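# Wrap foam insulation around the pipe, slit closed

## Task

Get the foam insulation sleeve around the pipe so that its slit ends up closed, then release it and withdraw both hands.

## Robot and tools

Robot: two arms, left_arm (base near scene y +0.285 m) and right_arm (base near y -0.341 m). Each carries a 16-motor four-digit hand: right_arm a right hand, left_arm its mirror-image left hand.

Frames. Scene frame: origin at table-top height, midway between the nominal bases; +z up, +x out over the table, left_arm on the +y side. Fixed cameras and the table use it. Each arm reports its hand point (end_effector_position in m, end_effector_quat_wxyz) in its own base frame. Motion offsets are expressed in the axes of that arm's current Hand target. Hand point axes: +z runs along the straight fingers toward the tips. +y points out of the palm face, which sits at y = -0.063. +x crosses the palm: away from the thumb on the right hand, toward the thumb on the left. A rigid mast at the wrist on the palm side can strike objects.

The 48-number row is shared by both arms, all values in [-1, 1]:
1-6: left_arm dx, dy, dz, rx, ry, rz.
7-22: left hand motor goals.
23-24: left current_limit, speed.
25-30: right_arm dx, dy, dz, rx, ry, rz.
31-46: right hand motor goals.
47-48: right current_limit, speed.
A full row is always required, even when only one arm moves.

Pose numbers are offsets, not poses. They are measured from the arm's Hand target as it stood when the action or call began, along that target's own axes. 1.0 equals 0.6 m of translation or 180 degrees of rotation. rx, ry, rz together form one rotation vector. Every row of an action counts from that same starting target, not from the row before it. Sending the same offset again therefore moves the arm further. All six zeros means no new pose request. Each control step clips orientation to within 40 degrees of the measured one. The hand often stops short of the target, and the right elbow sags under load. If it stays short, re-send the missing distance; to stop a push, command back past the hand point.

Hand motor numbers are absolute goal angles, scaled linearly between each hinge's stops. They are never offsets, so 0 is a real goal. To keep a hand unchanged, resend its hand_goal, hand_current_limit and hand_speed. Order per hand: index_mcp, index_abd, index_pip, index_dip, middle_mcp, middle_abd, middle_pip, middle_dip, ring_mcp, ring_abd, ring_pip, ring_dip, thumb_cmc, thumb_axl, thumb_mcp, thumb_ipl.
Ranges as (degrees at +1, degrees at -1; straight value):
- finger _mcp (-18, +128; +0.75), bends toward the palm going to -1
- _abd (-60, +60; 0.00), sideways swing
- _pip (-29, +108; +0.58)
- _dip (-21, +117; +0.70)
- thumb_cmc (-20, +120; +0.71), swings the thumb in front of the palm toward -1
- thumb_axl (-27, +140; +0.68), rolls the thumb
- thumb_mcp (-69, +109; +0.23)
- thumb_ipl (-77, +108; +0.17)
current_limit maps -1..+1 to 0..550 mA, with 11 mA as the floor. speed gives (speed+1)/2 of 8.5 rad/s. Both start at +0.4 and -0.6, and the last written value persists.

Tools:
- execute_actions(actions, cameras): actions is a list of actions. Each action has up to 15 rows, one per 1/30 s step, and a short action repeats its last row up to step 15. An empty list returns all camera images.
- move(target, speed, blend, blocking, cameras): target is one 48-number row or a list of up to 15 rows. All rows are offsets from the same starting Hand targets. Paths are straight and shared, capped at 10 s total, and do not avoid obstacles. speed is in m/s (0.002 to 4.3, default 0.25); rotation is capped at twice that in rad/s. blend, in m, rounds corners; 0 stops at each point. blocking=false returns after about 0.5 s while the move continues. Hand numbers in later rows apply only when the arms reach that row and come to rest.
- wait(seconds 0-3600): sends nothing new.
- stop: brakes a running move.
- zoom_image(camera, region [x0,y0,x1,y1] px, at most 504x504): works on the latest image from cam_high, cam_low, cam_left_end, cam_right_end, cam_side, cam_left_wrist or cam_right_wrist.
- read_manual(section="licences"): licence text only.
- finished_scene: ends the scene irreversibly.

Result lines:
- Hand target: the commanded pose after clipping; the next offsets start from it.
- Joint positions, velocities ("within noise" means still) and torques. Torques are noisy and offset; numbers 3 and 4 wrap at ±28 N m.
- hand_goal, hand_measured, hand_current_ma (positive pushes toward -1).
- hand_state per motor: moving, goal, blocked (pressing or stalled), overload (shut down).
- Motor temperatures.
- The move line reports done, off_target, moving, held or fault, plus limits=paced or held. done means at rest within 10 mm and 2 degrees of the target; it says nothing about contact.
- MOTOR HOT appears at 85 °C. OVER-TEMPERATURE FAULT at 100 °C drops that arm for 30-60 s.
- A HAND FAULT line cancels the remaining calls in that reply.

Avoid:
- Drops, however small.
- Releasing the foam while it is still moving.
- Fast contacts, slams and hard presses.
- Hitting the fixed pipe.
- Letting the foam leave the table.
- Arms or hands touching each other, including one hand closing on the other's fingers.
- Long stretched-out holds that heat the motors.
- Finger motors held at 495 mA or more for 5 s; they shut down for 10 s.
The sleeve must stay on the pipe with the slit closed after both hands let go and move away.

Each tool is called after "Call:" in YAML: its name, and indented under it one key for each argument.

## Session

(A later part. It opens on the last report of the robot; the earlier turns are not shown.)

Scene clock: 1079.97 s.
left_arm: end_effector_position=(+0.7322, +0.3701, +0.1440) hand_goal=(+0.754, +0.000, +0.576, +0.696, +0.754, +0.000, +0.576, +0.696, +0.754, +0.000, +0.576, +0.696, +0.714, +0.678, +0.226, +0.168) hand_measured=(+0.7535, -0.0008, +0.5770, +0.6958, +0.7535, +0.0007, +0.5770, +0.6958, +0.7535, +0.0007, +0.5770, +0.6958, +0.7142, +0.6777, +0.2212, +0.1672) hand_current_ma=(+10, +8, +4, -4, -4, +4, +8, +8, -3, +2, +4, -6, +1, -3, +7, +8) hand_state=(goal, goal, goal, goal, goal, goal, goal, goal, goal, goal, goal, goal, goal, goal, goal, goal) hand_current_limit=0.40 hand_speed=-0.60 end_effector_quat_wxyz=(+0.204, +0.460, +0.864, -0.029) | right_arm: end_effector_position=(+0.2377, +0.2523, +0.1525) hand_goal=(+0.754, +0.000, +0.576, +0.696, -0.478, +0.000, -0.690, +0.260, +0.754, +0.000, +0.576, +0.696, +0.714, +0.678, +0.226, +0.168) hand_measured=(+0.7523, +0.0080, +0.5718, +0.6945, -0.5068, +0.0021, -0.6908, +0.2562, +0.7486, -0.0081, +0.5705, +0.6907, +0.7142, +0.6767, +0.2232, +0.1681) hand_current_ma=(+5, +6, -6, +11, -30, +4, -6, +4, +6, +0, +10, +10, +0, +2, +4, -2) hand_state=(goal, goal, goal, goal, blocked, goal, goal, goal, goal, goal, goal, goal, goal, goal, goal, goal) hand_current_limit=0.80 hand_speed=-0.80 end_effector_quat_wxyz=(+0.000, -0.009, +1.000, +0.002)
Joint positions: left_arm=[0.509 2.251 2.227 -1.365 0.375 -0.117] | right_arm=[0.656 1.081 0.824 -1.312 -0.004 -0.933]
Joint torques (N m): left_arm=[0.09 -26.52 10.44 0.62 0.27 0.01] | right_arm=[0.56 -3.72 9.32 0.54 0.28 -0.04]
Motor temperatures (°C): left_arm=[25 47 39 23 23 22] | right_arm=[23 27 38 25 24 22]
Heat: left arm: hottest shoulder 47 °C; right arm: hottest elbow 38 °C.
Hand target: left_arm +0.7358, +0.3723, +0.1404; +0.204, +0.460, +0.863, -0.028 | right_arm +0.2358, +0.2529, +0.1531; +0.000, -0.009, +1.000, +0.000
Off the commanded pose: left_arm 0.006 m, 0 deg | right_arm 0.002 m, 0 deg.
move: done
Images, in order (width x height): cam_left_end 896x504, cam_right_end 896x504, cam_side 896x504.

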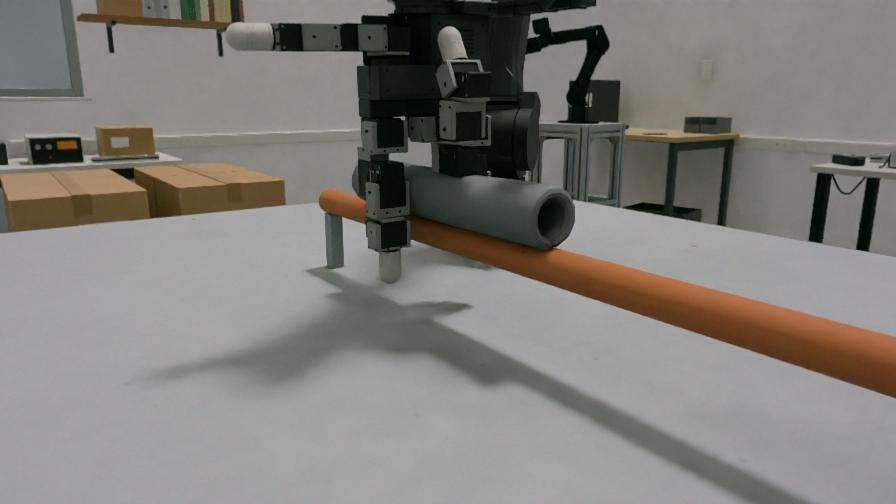

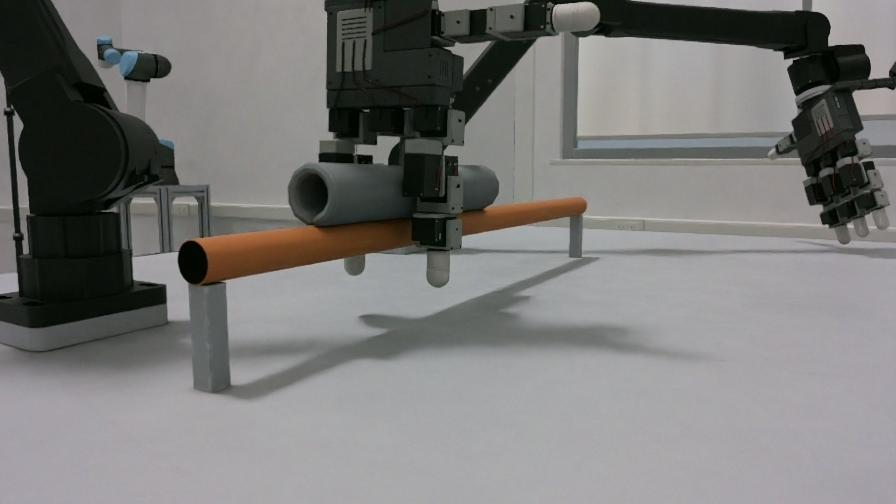

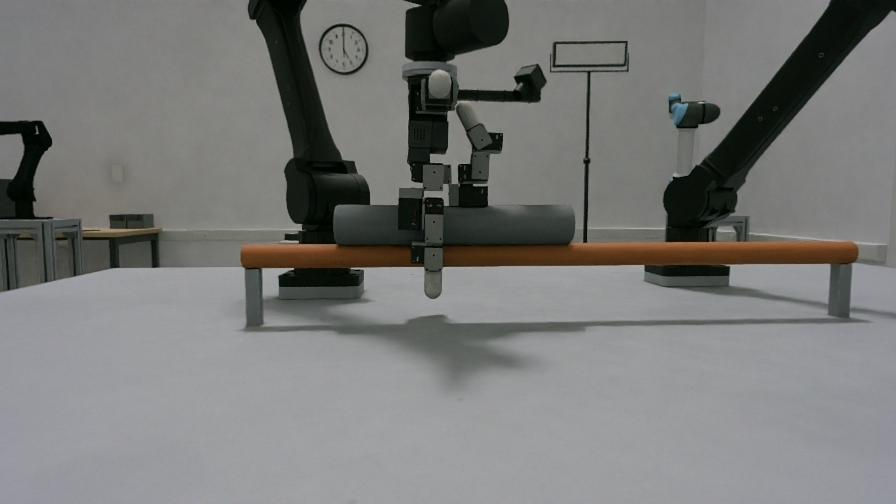

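Call:
move:
  target: [0,0,0,0,0,0,0.754,0,0.576,0.696,0.754,0,0.576,0.696,0.754,0,0.576,0.696,0.714,0.678,0.226,0.168,0.4,-0.6, -0.004,0,0.04,0,0,0,0.754,0.0,0.576,0.696,-0.479,0,-0.69,0.26,0.754,0.0,0.576,0.696,0.714,0.678,0.226,0.168,0.8,-0.8]
  speed: 0.03
  cameras: ["cam_right_end","cam_side","cam_left_end"]

Call:
zoom_image:
  camera: "cam_right_end"
  region: [260, 60, 520, 260]

Call:
zoom_image:
  camera: "cam_left_end"
  region: [340, 60, 600, 260]

Call:
zoom_image:
  camera: "cam_side"
  region: [320, 90, 600, 290]

Scene clock: 1088.60 s.
left_arm: end_effector_position=(+0.7322, +0.3701, +0.1440) hand_goal=(+0.754, +0.000, +0.576, +0.696, +0.754, +0.000, +0.576, +0.696, +0.754, +0.000, +0.576, +0.696, +0.714, +0.678, +0.226, +0.168) hand_measured=(+0.7535, +0.0007, +0.5770, +0.6958, +0.7535, -0.0008, +0.5757, +0.6958, +0.7535, +0.0007, +0.5770, +0.6958, +0.7142, +0.6777, +0.2212, +0.1681) hand_current_ma=(+6, +6, +8, -9, -3, +5, +5, +4, -5, +6, -1, -10, +1, -2, -3, +13) hand_state=(goal, goal, goal, goal, goal, goal, goal, goal, goal, goal, goal, goal, goal, goal, goal, goal) hand_current_limit=0.40 hand_speed=-0.60 end_effector_quat_wxyz=(+0.204, +0.460, +0.864, -0.029) | right_arm: end_effector_position=(+0.2423, +0.2550, +0.1472) hand_goal=(+0.754, +0.000, +0.576, +0.696, -0.478, +0.000, -0.690, +0.260, +0.754, +0.000, +0.576, +0.696, +0.714, +0.678, +0.226, +0.168) hand_measured=(+0.7511, +0.0065, +0.5731, +0.6958, -0.5031, +0.0007, -0.6908, +0.2562, +0.7486, -0.0081, +0.5693, +0.6894, +0.7142, +0.6767, +0.2212, +0.1681) hand_current_ma=(+2, +9, -7, +7, -25, +6, +5, +9, +5, +3, +6, +9, +1, -1, +4, -6) hand_state=(goal, goal, goal, goal, blocked, goal, goal, goal, goal, goal, goal, goal, goal, goal, goal, goal) hand_current_limit=0.80 hand_speed=-0.80 end_effector_quat_wxyz=(+0.013, -0.009, +1.000, +0.009)
Joint positions: left_arm=[0.509 2.251 2.227 -1.365 0.375 -0.117] | right_arm=[0.656 1.081 0.805 -1.263 0 -0.933]
Joint torques (N m): left_arm=[0.03 -26.52 10.47 0.59 0.27 0] | right_arm=[0.15 -1.9 7.21 1.65 0.16 -0.1]
Heat: left arm: hottest shoulder 47 °C; right arm: hottest elbow 37 °C.
Hand target: left_arm +0.7358, +0.3723, +0.1404; +0.204, +0.460, +0.863, -0.028 | right_arm +0.2382, +0.2530, +0.1291; +0.000, -0.009, +1.000, +0.000
Off the commanded pose: left_arm 0.006 m, 0 deg | right_arm 0.019 m, 2 deg.
move: off_target (right_arm)
Images, in order (width x height): cam_left_end 896x504, cam_right_end 896x504, cam_side 896x504.

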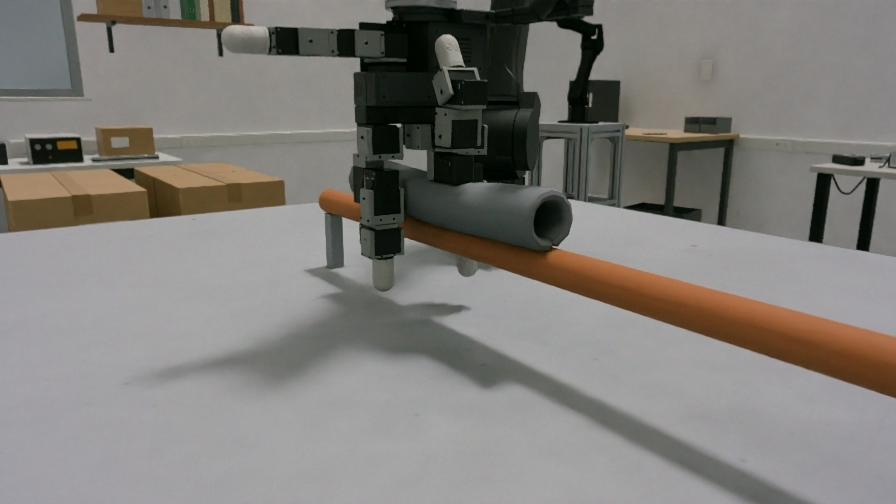

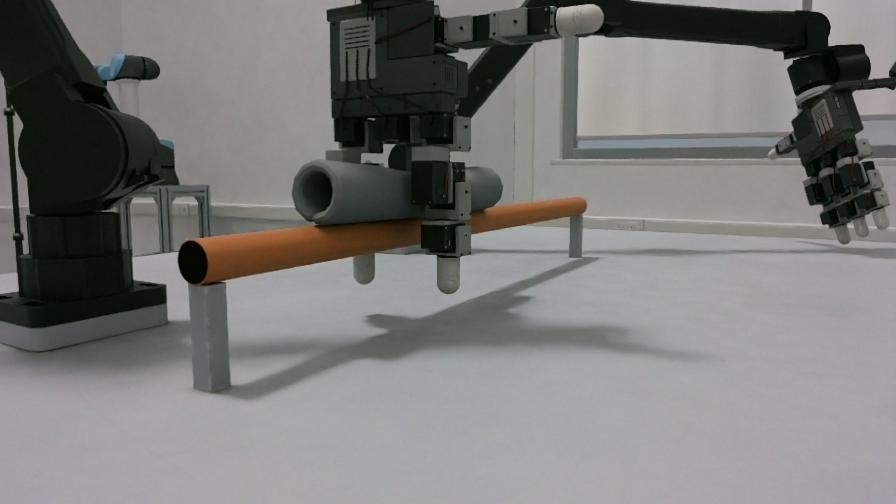

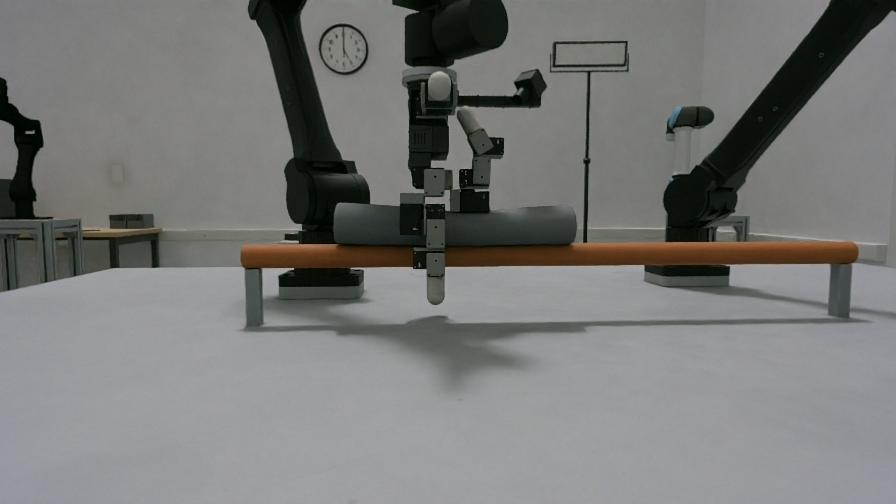

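Scaled by 1.938 from the camera's image (finer frame: 1280x720).

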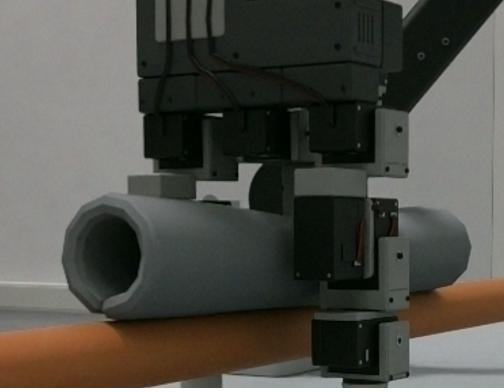

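Scaled by 1.938 from the camera's image (finer frame: 1280x720).

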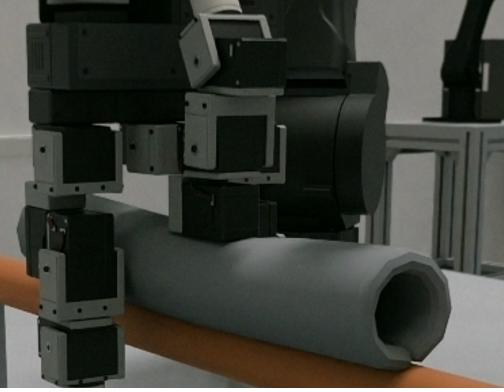

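Scaled by 1.800 from the camera's image (finer frame: 1280x720).

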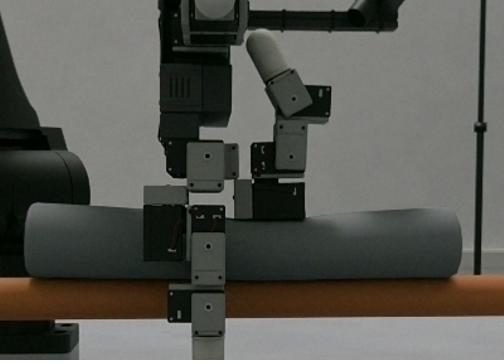

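Call:
move:
  target: [0,0,0,0,0,0,0.754,0,0.576,0.696,0.754,0,0.576,0.696,0.754,0,0.576,0.696,0.714,0.678,0.226,0.168,0.4,-0.6, 0.015,0,0.02,0,0,0,0.754,0.0,0.576,0.696,-0.479,0,-0.69,0.26,0.754,0.0,0.576,0.696,0.714,0.678,0.226,0.168,0.8,-0.8]
  speed: 0.03
  cameras: ["cam_right_end","cam_side","cam_left_end"]

Call:
zoom_image:
  camera: "cam_right_end"
  region: [260, 60, 520, 260]

Call:
zoom_image:
  camera: "cam_left_end"
  region: [340, 60, 600, 260]

Call:
zoom_image:
  camera: "cam_side"
  region: [320, 90, 600, 290]

Scene clock: 1106.20 s.
left_arm: end_effector_position=(+0.7322, +0.3701, +0.1440) hand_goal=(+0.754, +0.000, +0.576, +0.696, +0.754, +0.000, +0.576, +0.696, +0.754, +0.000, +0.576, +0.696, +0.714, +0.678, +0.226, +0.168) hand_measured=(+0.7535, -0.0008, +0.5770, +0.6958, +0.7535, +0.0007, +0.5770, +0.6971, +0.7535, -0.0008, +0.5770, +0.6958, +0.7142, +0.6767, +0.2212, +0.1681) hand_current_ma=(+3, +6, +14, -10, -6, +6, +8, +4, -5, +5, +3, -9, +3, -2, +3, +12) hand_state=(goal, goal, goal, goal, goal, goal, goal, goal, goal, goal, goal, goal, goal, goal, goal, goal) hand_current_limit=0.40 hand_speed=-0.60 end_effector_quat_wxyz=(+0.204, +0.460, +0.864, -0.029) | right_arm: end_effector_position=(+0.2405, +0.2528, +0.1416) hand_goal=(+0.754, +0.000, +0.576, +0.696, -0.478, +0.000, -0.690, +0.260, +0.754, +0.000, +0.576, +0.696, +0.714, +0.678, +0.226, +0.168) hand_measured=(+0.7523, +0.0080, +0.5731, +0.6958, -0.5333, +0.0007, -0.6908, +0.2550, +0.7486, -0.0081, +0.5705, +0.6894, +0.7142, +0.6777, +0.2212, +0.1672) hand_current_ma=(+0, +7, -2, +10, -52, +2, -2, +11, +7, +4, +7, +9, +3, +1, +3, +2) hand_state=(goal, goal, goal, goal, blocked, goal, goal, goal, goal, goal, goal, goal, goal, goal, goal, goal) hand_current_limit=0.80 hand_speed=-0.80 end_effector_quat_wxyz=(+0.018, -0.005, +1.000, +0.013)
Joint positions: left_arm=[0.509 2.251 2.227 -1.365 0.375 -0.117] | right_arm=[0.656 1.067 0.777 -1.236 0.001 -0.924]
Joint torques (N m): left_arm=[-0.21 -26.52 10.5 0.61 0.29 0] | right_arm=[1.61 -1.67 6.3 1.7 0.17 -0.01]
Heat: left arm: hottest shoulder 47 °C; right arm: hottest elbow 37 °C.
Hand target: left_arm +0.7358, +0.3723, +0.1404; +0.204, +0.460, +0.863, -0.028 | right_arm +0.2292, +0.2527, +0.1171; +0.001, -0.009, +1.000, +0.000
Off the commanded pose: left_arm 0.006 m, 0 deg | right_arm 0.027 m, 3 deg.
move: off_target (right_arm)
Images, in order (width x height): cam_left_end 896x504, cam_right_end 896x504, cam_side 896x504.

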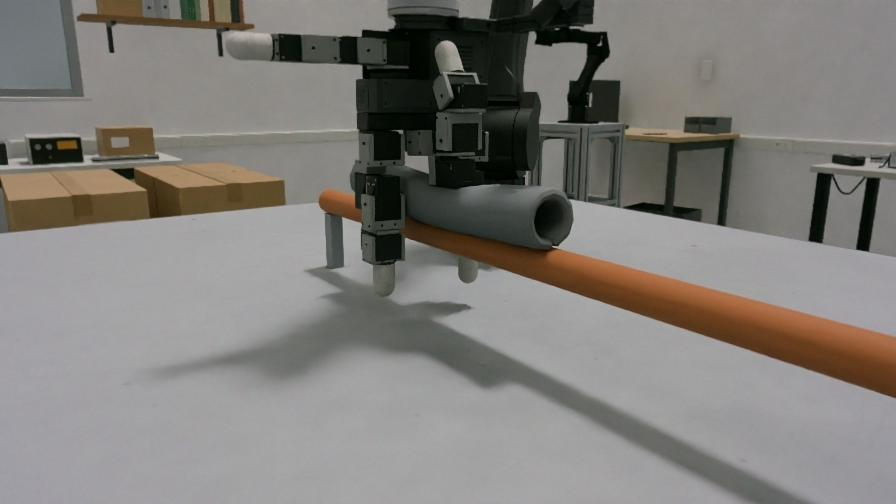

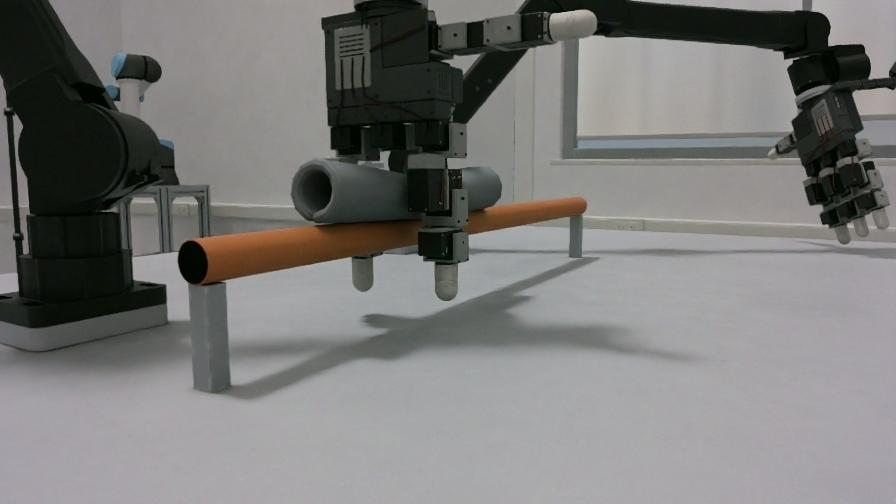

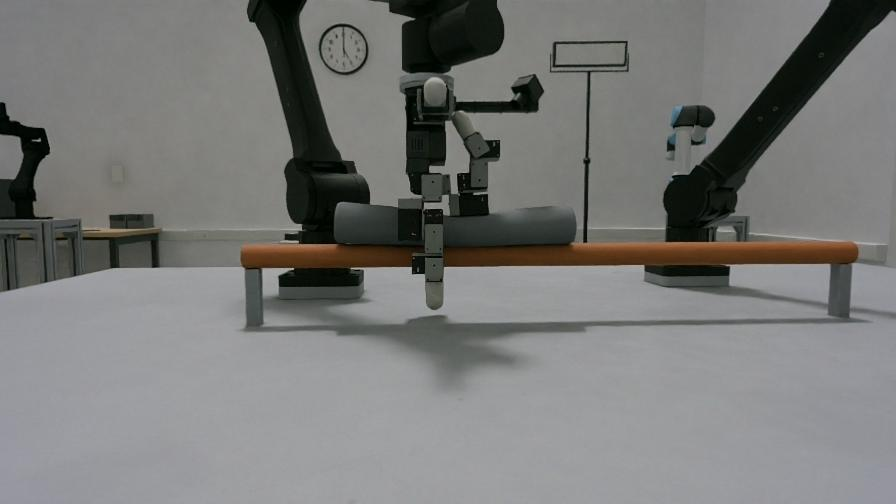

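Scaled by 1.938 from the camera's image (finer frame: 1280x720).

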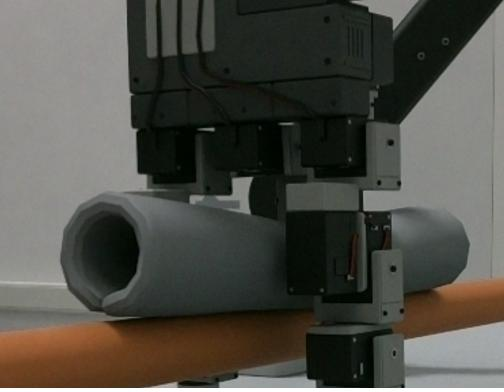

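Scaled by 1.938 from the camera's image (finer frame: 1280x720).

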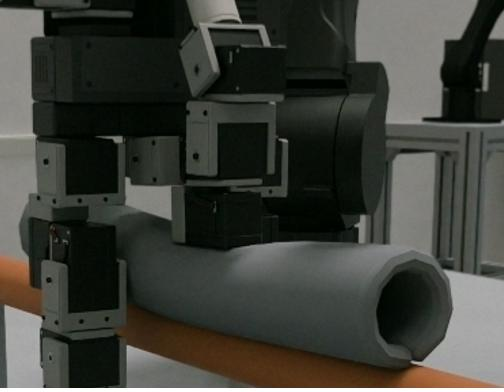

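Scaled by 1.800 from the camera's image (finer frame: 1280x720).

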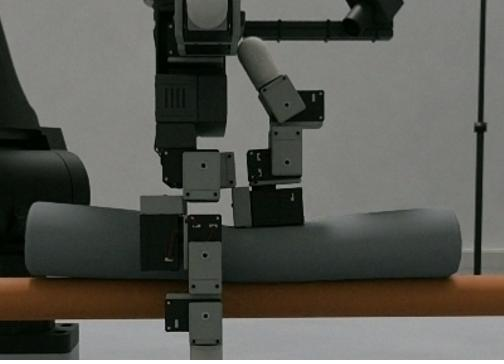

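Call:
move:
  target: [0,0,0,0,0,0,0.754,0,0.576,0.696,0.754,0,0.576,0.696,0.754,0,0.576,0.696,0.714,0.678,0.226,0.168,0.4,-0.6, 0.0083,0,0.03,0,0,0,0.754,0.0,0.576,0.696,-0.479,0,-0.69,0.26,0.754,0.0,0.576,0.696,0.714,0.678,0.226,0.168,1.0,-0.8]
  speed: 0.03
  cameras: ["cam_right_end","cam_side","cam_left_end"]

Call:
zoom_image:
  camera: "cam_right_end"
  region: [260, 60, 520, 260]

Call:
zoom_image:
  camera: "cam_left_end"
  region: [340, 60, 600, 260]

Call:
zoom_image:
  camera: "cam_side"
  region: [320, 90, 600, 290]

Scene clock: 1113.80 s.
left_arm: end_effector_position=(+0.7322, +0.3701, +0.1440) hand_goal=(+0.754, +0.000, +0.576, +0.696, +0.754, +0.000, +0.576, +0.696, +0.754, +0.000, +0.576, +0.696, +0.714, +0.678, +0.226, +0.168) hand_measured=(+0.7535, -0.0008, +0.5770, +0.6958, +0.7535, +0.0007, +0.5770, +0.6958, +0.7535, +0.0007, +0.5770, +0.6958, +0.7142, +0.6777, +0.2212, +0.1672) hand_current_ma=(+1, +8, +12, -5, -1, +3, +7, +2, -2, +8, +3, -10, +5, +0, +5, +9) hand_state=(goal, goal, goal, goal, goal, goal, goal, goal, goal, goal, goal, goal, goal, goal, goal, goal) hand_current_limit=0.40 hand_speed=-0.60 end_effector_quat_wxyz=(+0.204, +0.460, +0.864, -0.029) | right_arm: end_effector_position=(+0.2384, +0.2526, +0.1329) hand_goal=(+0.754, +0.000, +0.576, +0.696, -0.478, +0.000, -0.690, +0.260, +0.754, +0.000, +0.576, +0.696, +0.714, +0.678, +0.226, +0.168) hand_measured=(+0.7523, +0.0080, +0.5731, +0.6958, -0.5683, +0.0007, -0.6908, +0.2550, +0.7511, -0.0081, +0.5705, +0.6907, +0.7129, +0.6777, +0.2212, +0.1672) hand_current_ma=(+4, +10, -6, +5, -110, +3, +2, +7, +11, +4, +8, +6, +2, -2, -1, -6) hand_state=(goal, goal, goal, goal, blocked, goal, goal, goal, goal, goal, goal, goal, goal, goal, goal, goal) hand_current_limit=1.00 hand_speed=-0.80 end_effector_quat_wxyz=(+0.025, -0.003, +1.000, +0.018)
Joint positions: left_arm=[0.509 2.251 2.227 -1.365 0.375 -0.117] | right_arm=[0.661 1.058 0.744 -1.195 0.001 -0.916]
Joint torques (N m): left_arm=[0.03 -26.64 10.51 0.62 0.27 -0.01] | right_arm=[2.08 -0.38 5.52 2.09 0.16 0]
Heat: left arm: hottest shoulder 47 °C; right arm: hottest elbow 37 °C.
Hand target: left_arm +0.7358, +0.3723, +0.1404; +0.204, +0.460, +0.863, -0.028 | right_arm +0.2243, +0.2527, +0.0991; +0.001, -0.009, +1.000, +0.000
Off the commanded pose: left_arm 0.006 m, 0 deg | right_arm 0.037 m, 4 deg.
move: off_target (right_arm)
Images, in order (width x height): cam_left_end 896x504, cam_right_end 896x504, cam_side 896x504.

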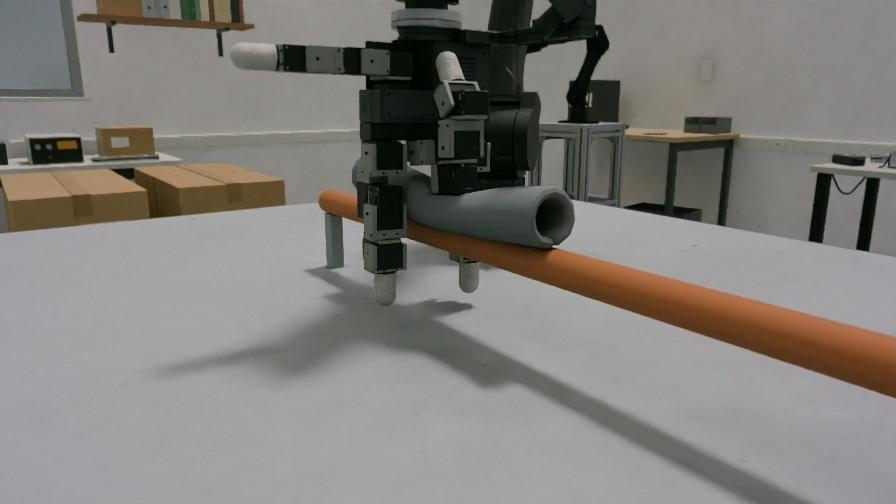

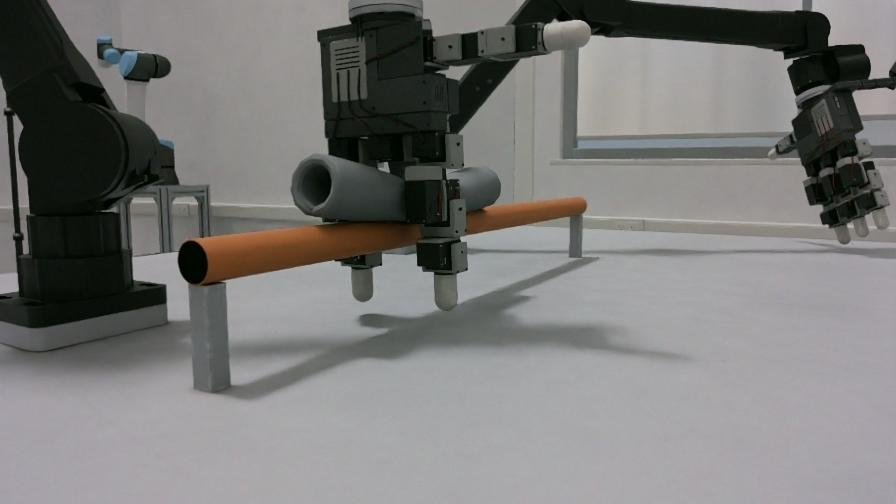

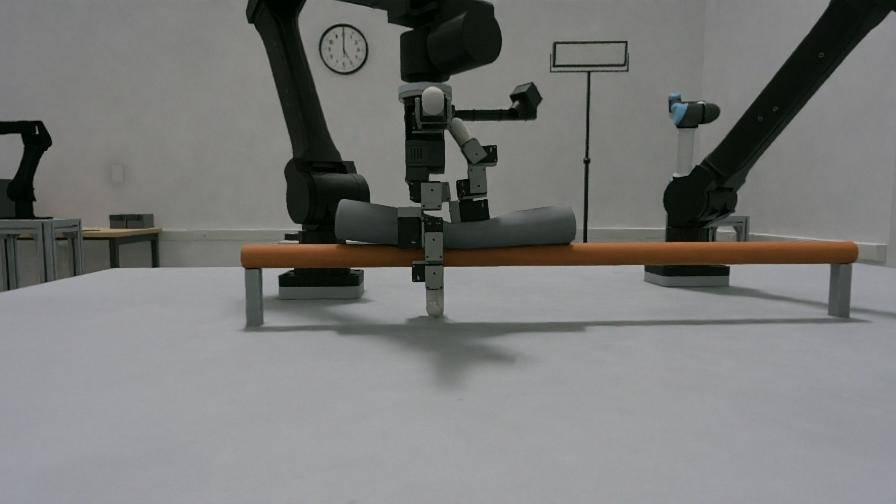

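Scaled by 1.938 from the camera's image (finer frame: 1280x720).

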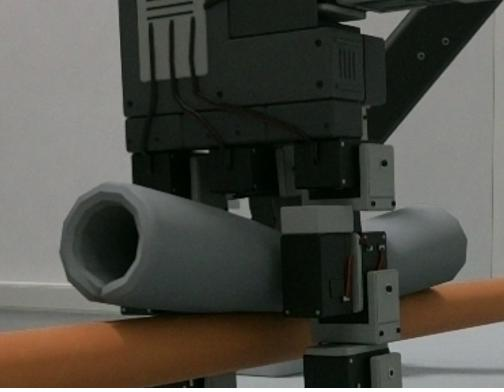

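Scaled by 1.938 from the camera's image (finer frame: 1280x720).

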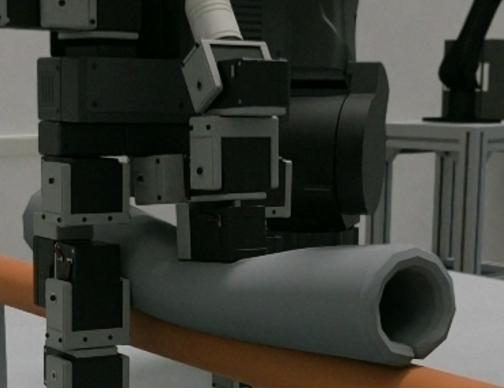

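Scaled by 1.800 from the camera's image (finer frame: 1280x720).

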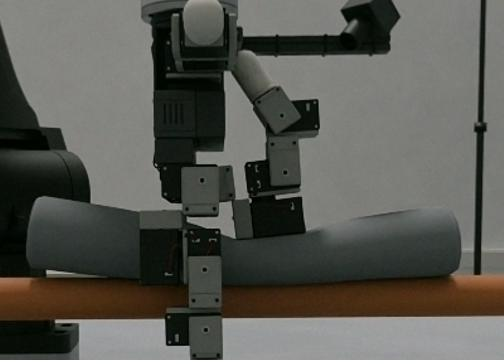

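Call:
move:
  target: [0,0,0,0,0,0,0.754,0,0.576,0.696,0.754,0,0.576,0.696,0.754,0,0.576,0.696,0.714,0.678,0.226,0.168,0.4,-0.6, 0.004,0,0.03,0,0.012,0,0.754,0.0,0.576,0.696,-0.52,0,-0.69,0.26,0.754,0.0,0.576,0.696,0.714,0.678,0.226,0.168,1.0,-0.8]
  speed: 0.03
  cameras: ["cam_right_end","cam_side","cam_left_end"]

Call:
zoom_image:
  camera: "cam_right_end"
  region: [260, 60, 520, 260]

Call:
zoom_image:
  camera: "cam_left_end"
  region: [340, 60, 600, 260]

Call:
zoom_image:
  camera: "cam_side"
  region: [320, 120, 600, 320]

Scene clock: 1124.50 s.
left_arm: end_effector_position=(+0.7322, +0.3701, +0.1440) hand_goal=(+0.754, +0.000, +0.576, +0.696, +0.754, +0.000, +0.576, +0.696, +0.754, +0.000, +0.576, +0.696, +0.714, +0.678, +0.226, +0.168) hand_measured=(+0.7535, +0.0007, +0.5770, +0.6958, +0.7535, -0.0008, +0.5770, +0.6958, +0.7535, -0.0008, +0.5770, +0.6958, +0.7142, +0.6767, +0.2212, +0.1681) hand_current_ma=(+9, +3, +6, -7, -9, +5, +8, +8, -3, +9, +2, -12, +5, -3, +0, +9) hand_state=(goal, goal, goal, goal, goal, goal, goal, goal, goal, goal, goal, goal, goal, goal, goal, goal) hand_current_limit=0.40 hand_speed=-0.60 end_effector_quat_wxyz=(+0.204, +0.460, +0.864, -0.029) | right_arm: end_effector_position=(+0.2378, +0.2537, +0.1262) hand_goal=(+0.754, +0.000, +0.576, +0.696, -0.520, +0.000, -0.690, +0.260, +0.754, +0.000, +0.576, +0.696, +0.714, +0.678, +0.226, +0.168) hand_measured=(+0.7535, +0.0095, +0.5731, +0.6958, -0.6081, +0.0007, -0.6908, +0.2562, +0.7523, -0.0081, +0.5693, +0.6907, +0.7154, +0.6777, +0.2212, +0.1681) hand_current_ma=(-3, +11, -6, +13, -104, +2, -3, +8, +7, +7, +7, +6, +1, -4, +2, -4) hand_state=(goal, goal, goal, goal, blocked, goal, goal, goal, goal, goal, goal, goal, goal, goal, goal, goal) hand_current_limit=1.00 hand_speed=-0.80 end_effector_quat_wxyz=(+0.022, -0.003, +1.000, +0.021)
Joint positions: left_arm=[0.509 2.251 2.227 -1.365 0.375 -0.117] | right_arm=[0.661 1.066 0.73 -1.173 -0.006 -0.915]
Joint torques (N m): left_arm=[0.21 -26.7 10.48 0.57 0.26 0.01] | right_arm=[1.08 1.44 4.82 2.21 -0.38 -0.09]
Heat: left arm: hottest shoulder 47 °C; right arm: hottest elbow 36 °C.
Hand target: left_arm +0.7358, +0.3723, +0.1404; +0.204, +0.460, +0.863, -0.028 | right_arm +0.2219, +0.2525, +0.0810; -0.018, -0.009, +1.000, +0.000
Off the commanded pose: left_arm 0.006 m, 0 deg | right_arm 0.048 m, 5 deg.
move: off_target (right_arm)
Images, in order (width x height): cam_left_end 896x504, cam_right_end 896x504, cam_side 896x504.

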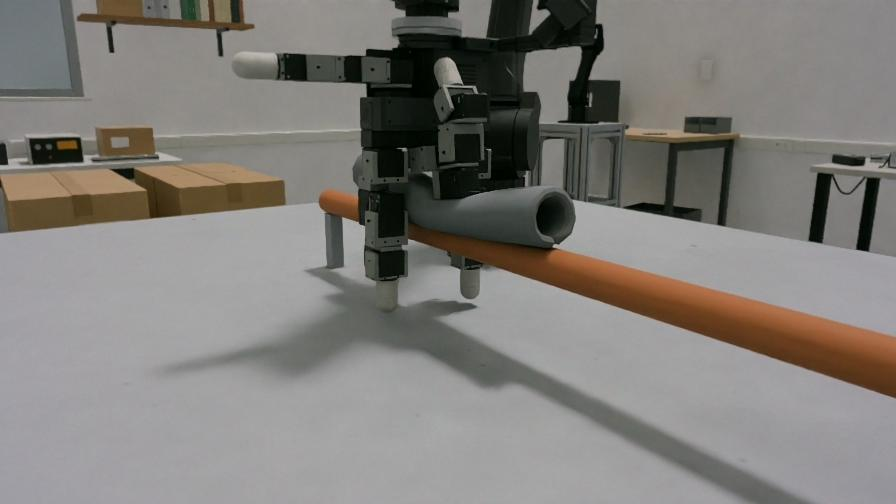

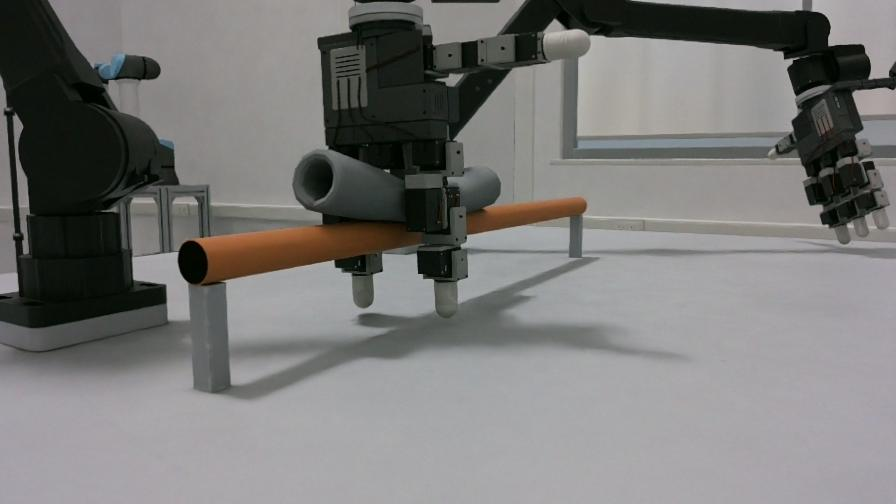

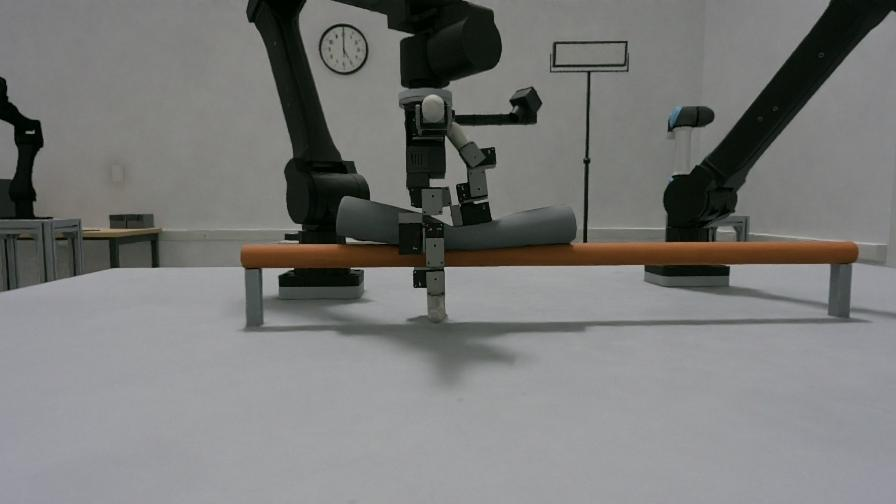

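Scaled by 1.938 from the camera's image (finer frame: 1280x720).

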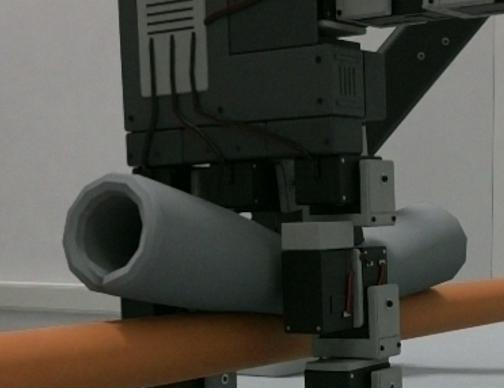

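Scaled by 1.938 from the camera's image (finer frame: 1280x720).

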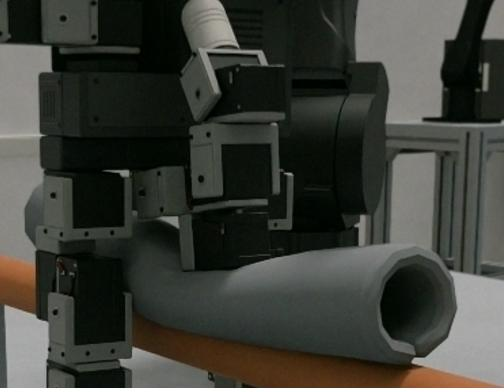

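Scaled by 1.800 from the camera's image (finer frame: 1280x720).

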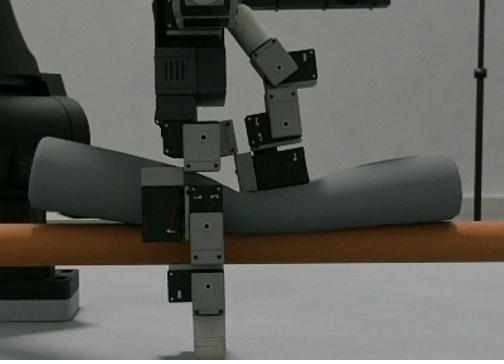

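Call:
move:
  target: [0,0,0,0,0,0,0.754,0,0.576,0.696,0.754,0,0.576,0.696,0.754,0,0.576,0.696,0.714,0.678,0.226,0.168,0.4,-0.6, 0.0,0,0.03,0,0.006,0,0.754,0.0,0.576,0.696,-0.56,0,-0.69,0.26,0.754,0.0,0.576,0.696,0.714,0.678,0.226,0.168,1.0,-0.8]
  speed: 0.03
  cameras: ["cam_right_end","cam_side","cam_left_end"]

Call:
zoom_image:
  camera: "cam_right_end"
  region: [260, 60, 520, 260]

Call:
zoom_image:
  camera: "cam_left_end"
  region: [340, 60, 600, 260]

Call:
zoom_image:
  camera: "cam_side"
  region: [320, 120, 600, 320]

Scene clock: 1137.60 s.
left_arm: end_effector_position=(+0.7322, +0.3701, +0.1440) hand_goal=(+0.754, +0.000, +0.576, +0.696, +0.754, +0.000, +0.576, +0.696, +0.754, +0.000, +0.576, +0.696, +0.714, +0.678, +0.226, +0.168) hand_measured=(+0.7535, +0.0007, +0.5770, +0.6958, +0.7535, +0.0007, +0.5770, +0.6958, +0.7535, +0.0007, +0.5757, +0.6958, +0.7142, +0.6777, +0.2212, +0.1672) hand_current_ma=(+3, +5, +2, -8, -1, +6, +8, +4, +5, +13, +1, -8, +3, -7, +6, +4) hand_state=(goal, goal, goal, goal, goal, goal, goal, goal, goal, goal, goal, goal, goal, goal, goal, goal) hand_current_limit=0.40 hand_speed=-0.60 end_effector_quat_wxyz=(+0.204, +0.460, +0.864, -0.029) | right_arm: end_effector_position=(+0.2399, +0.2580, +0.1216) hand_goal=(+0.754, +0.000, +0.576, +0.696, -0.560, +0.000, -0.690, +0.260, +0.754, +0.000, +0.576, +0.696, +0.714, +0.678, +0.226, +0.168) hand_measured=(+0.7523, +0.0080, +0.5782, +0.6958, -0.6346, -0.0008, -0.6651, +0.2639, +0.7547, -0.0081, +0.5705, +0.6907, +0.7205, +0.6777, +0.2222, +0.1672) hand_current_ma=(+2, +8, -6, +9, -86, +1, +13, +8, +10, +4, +9, +9, +5, +1, +4, -3) hand_state=(goal, goal, goal, goal, blocked, goal, blocked, goal, goal, goal, goal, goal, goal, goal, goal, goal) hand_current_limit=1.00 hand_speed=-0.80 end_effector_quat_wxyz=(+0.023, -0.003, +0.999, +0.030)
Joint positions: left_arm=[0.509 2.251 2.227 -1.365 0.375 -0.117] | right_arm=[0.661 1.078 0.72 -1.139 -0.018 -0.915]
Joint torques (N m): left_arm=[0.03 -26.46 10.45 0.64 0.27 0.01] | right_arm=[0.62 2.49 3.6 2.47 -0.38 -0.14]
Heat: left arm: hottest shoulder 48 °C; right arm: hottest elbow 35 °C.
Hand target: left_arm +0.7358, +0.3723, +0.1404; +0.204, +0.460, +0.863, -0.028 | right_arm +0.2212, +0.2525, +0.0630; -0.028, -0.009, +1.000, +0.000
Off the commanded pose: left_arm 0.006 m, 0 deg | right_arm 0.062 m, 7 deg.
move: off_target (right_arm)
Images, in order (width x height): cam_left_end 896x504, cam_right_end 896x504, cam_side 896x504.

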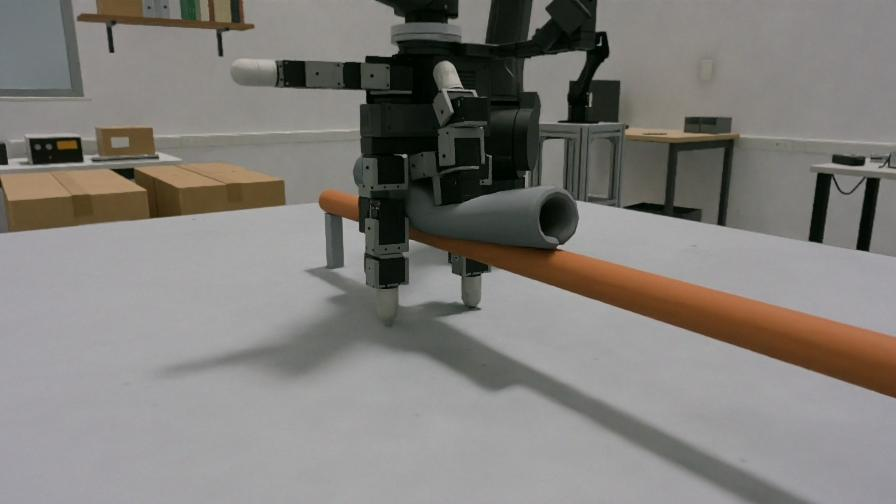

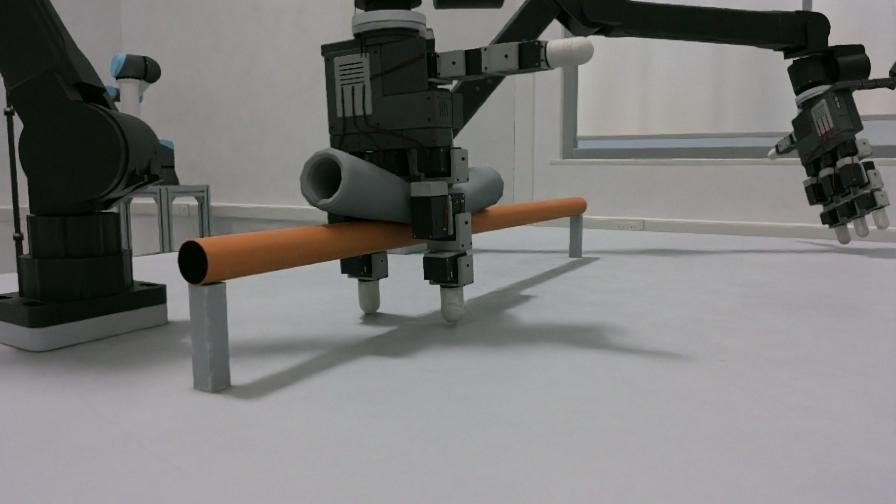

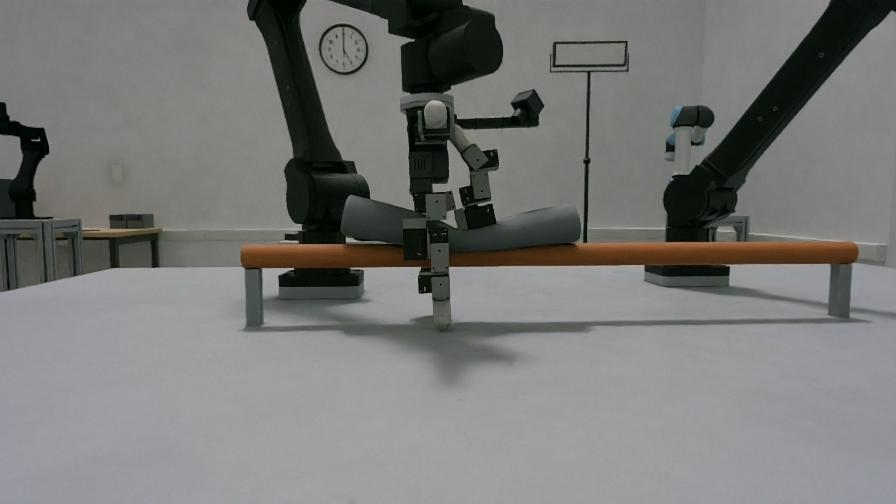

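Scaled by 1.938 from the camera's image (finer frame: 1280x720).

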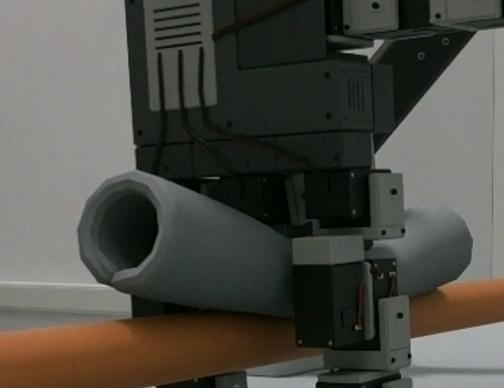

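Scaled by 1.938 from the camera's image (finer frame: 1280x720).

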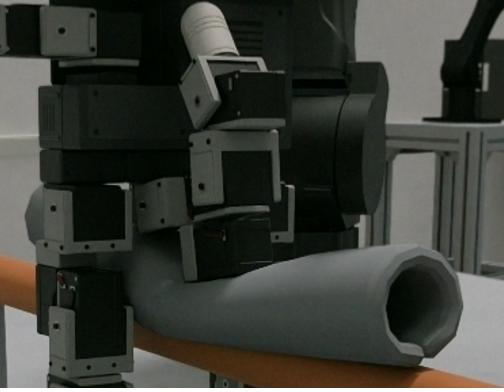

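Scaled by 1.800 from the camera's image (finer frame: 1280x720).

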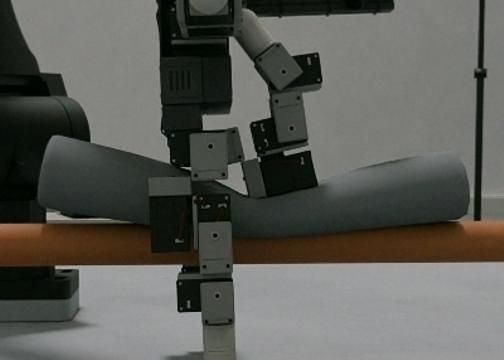

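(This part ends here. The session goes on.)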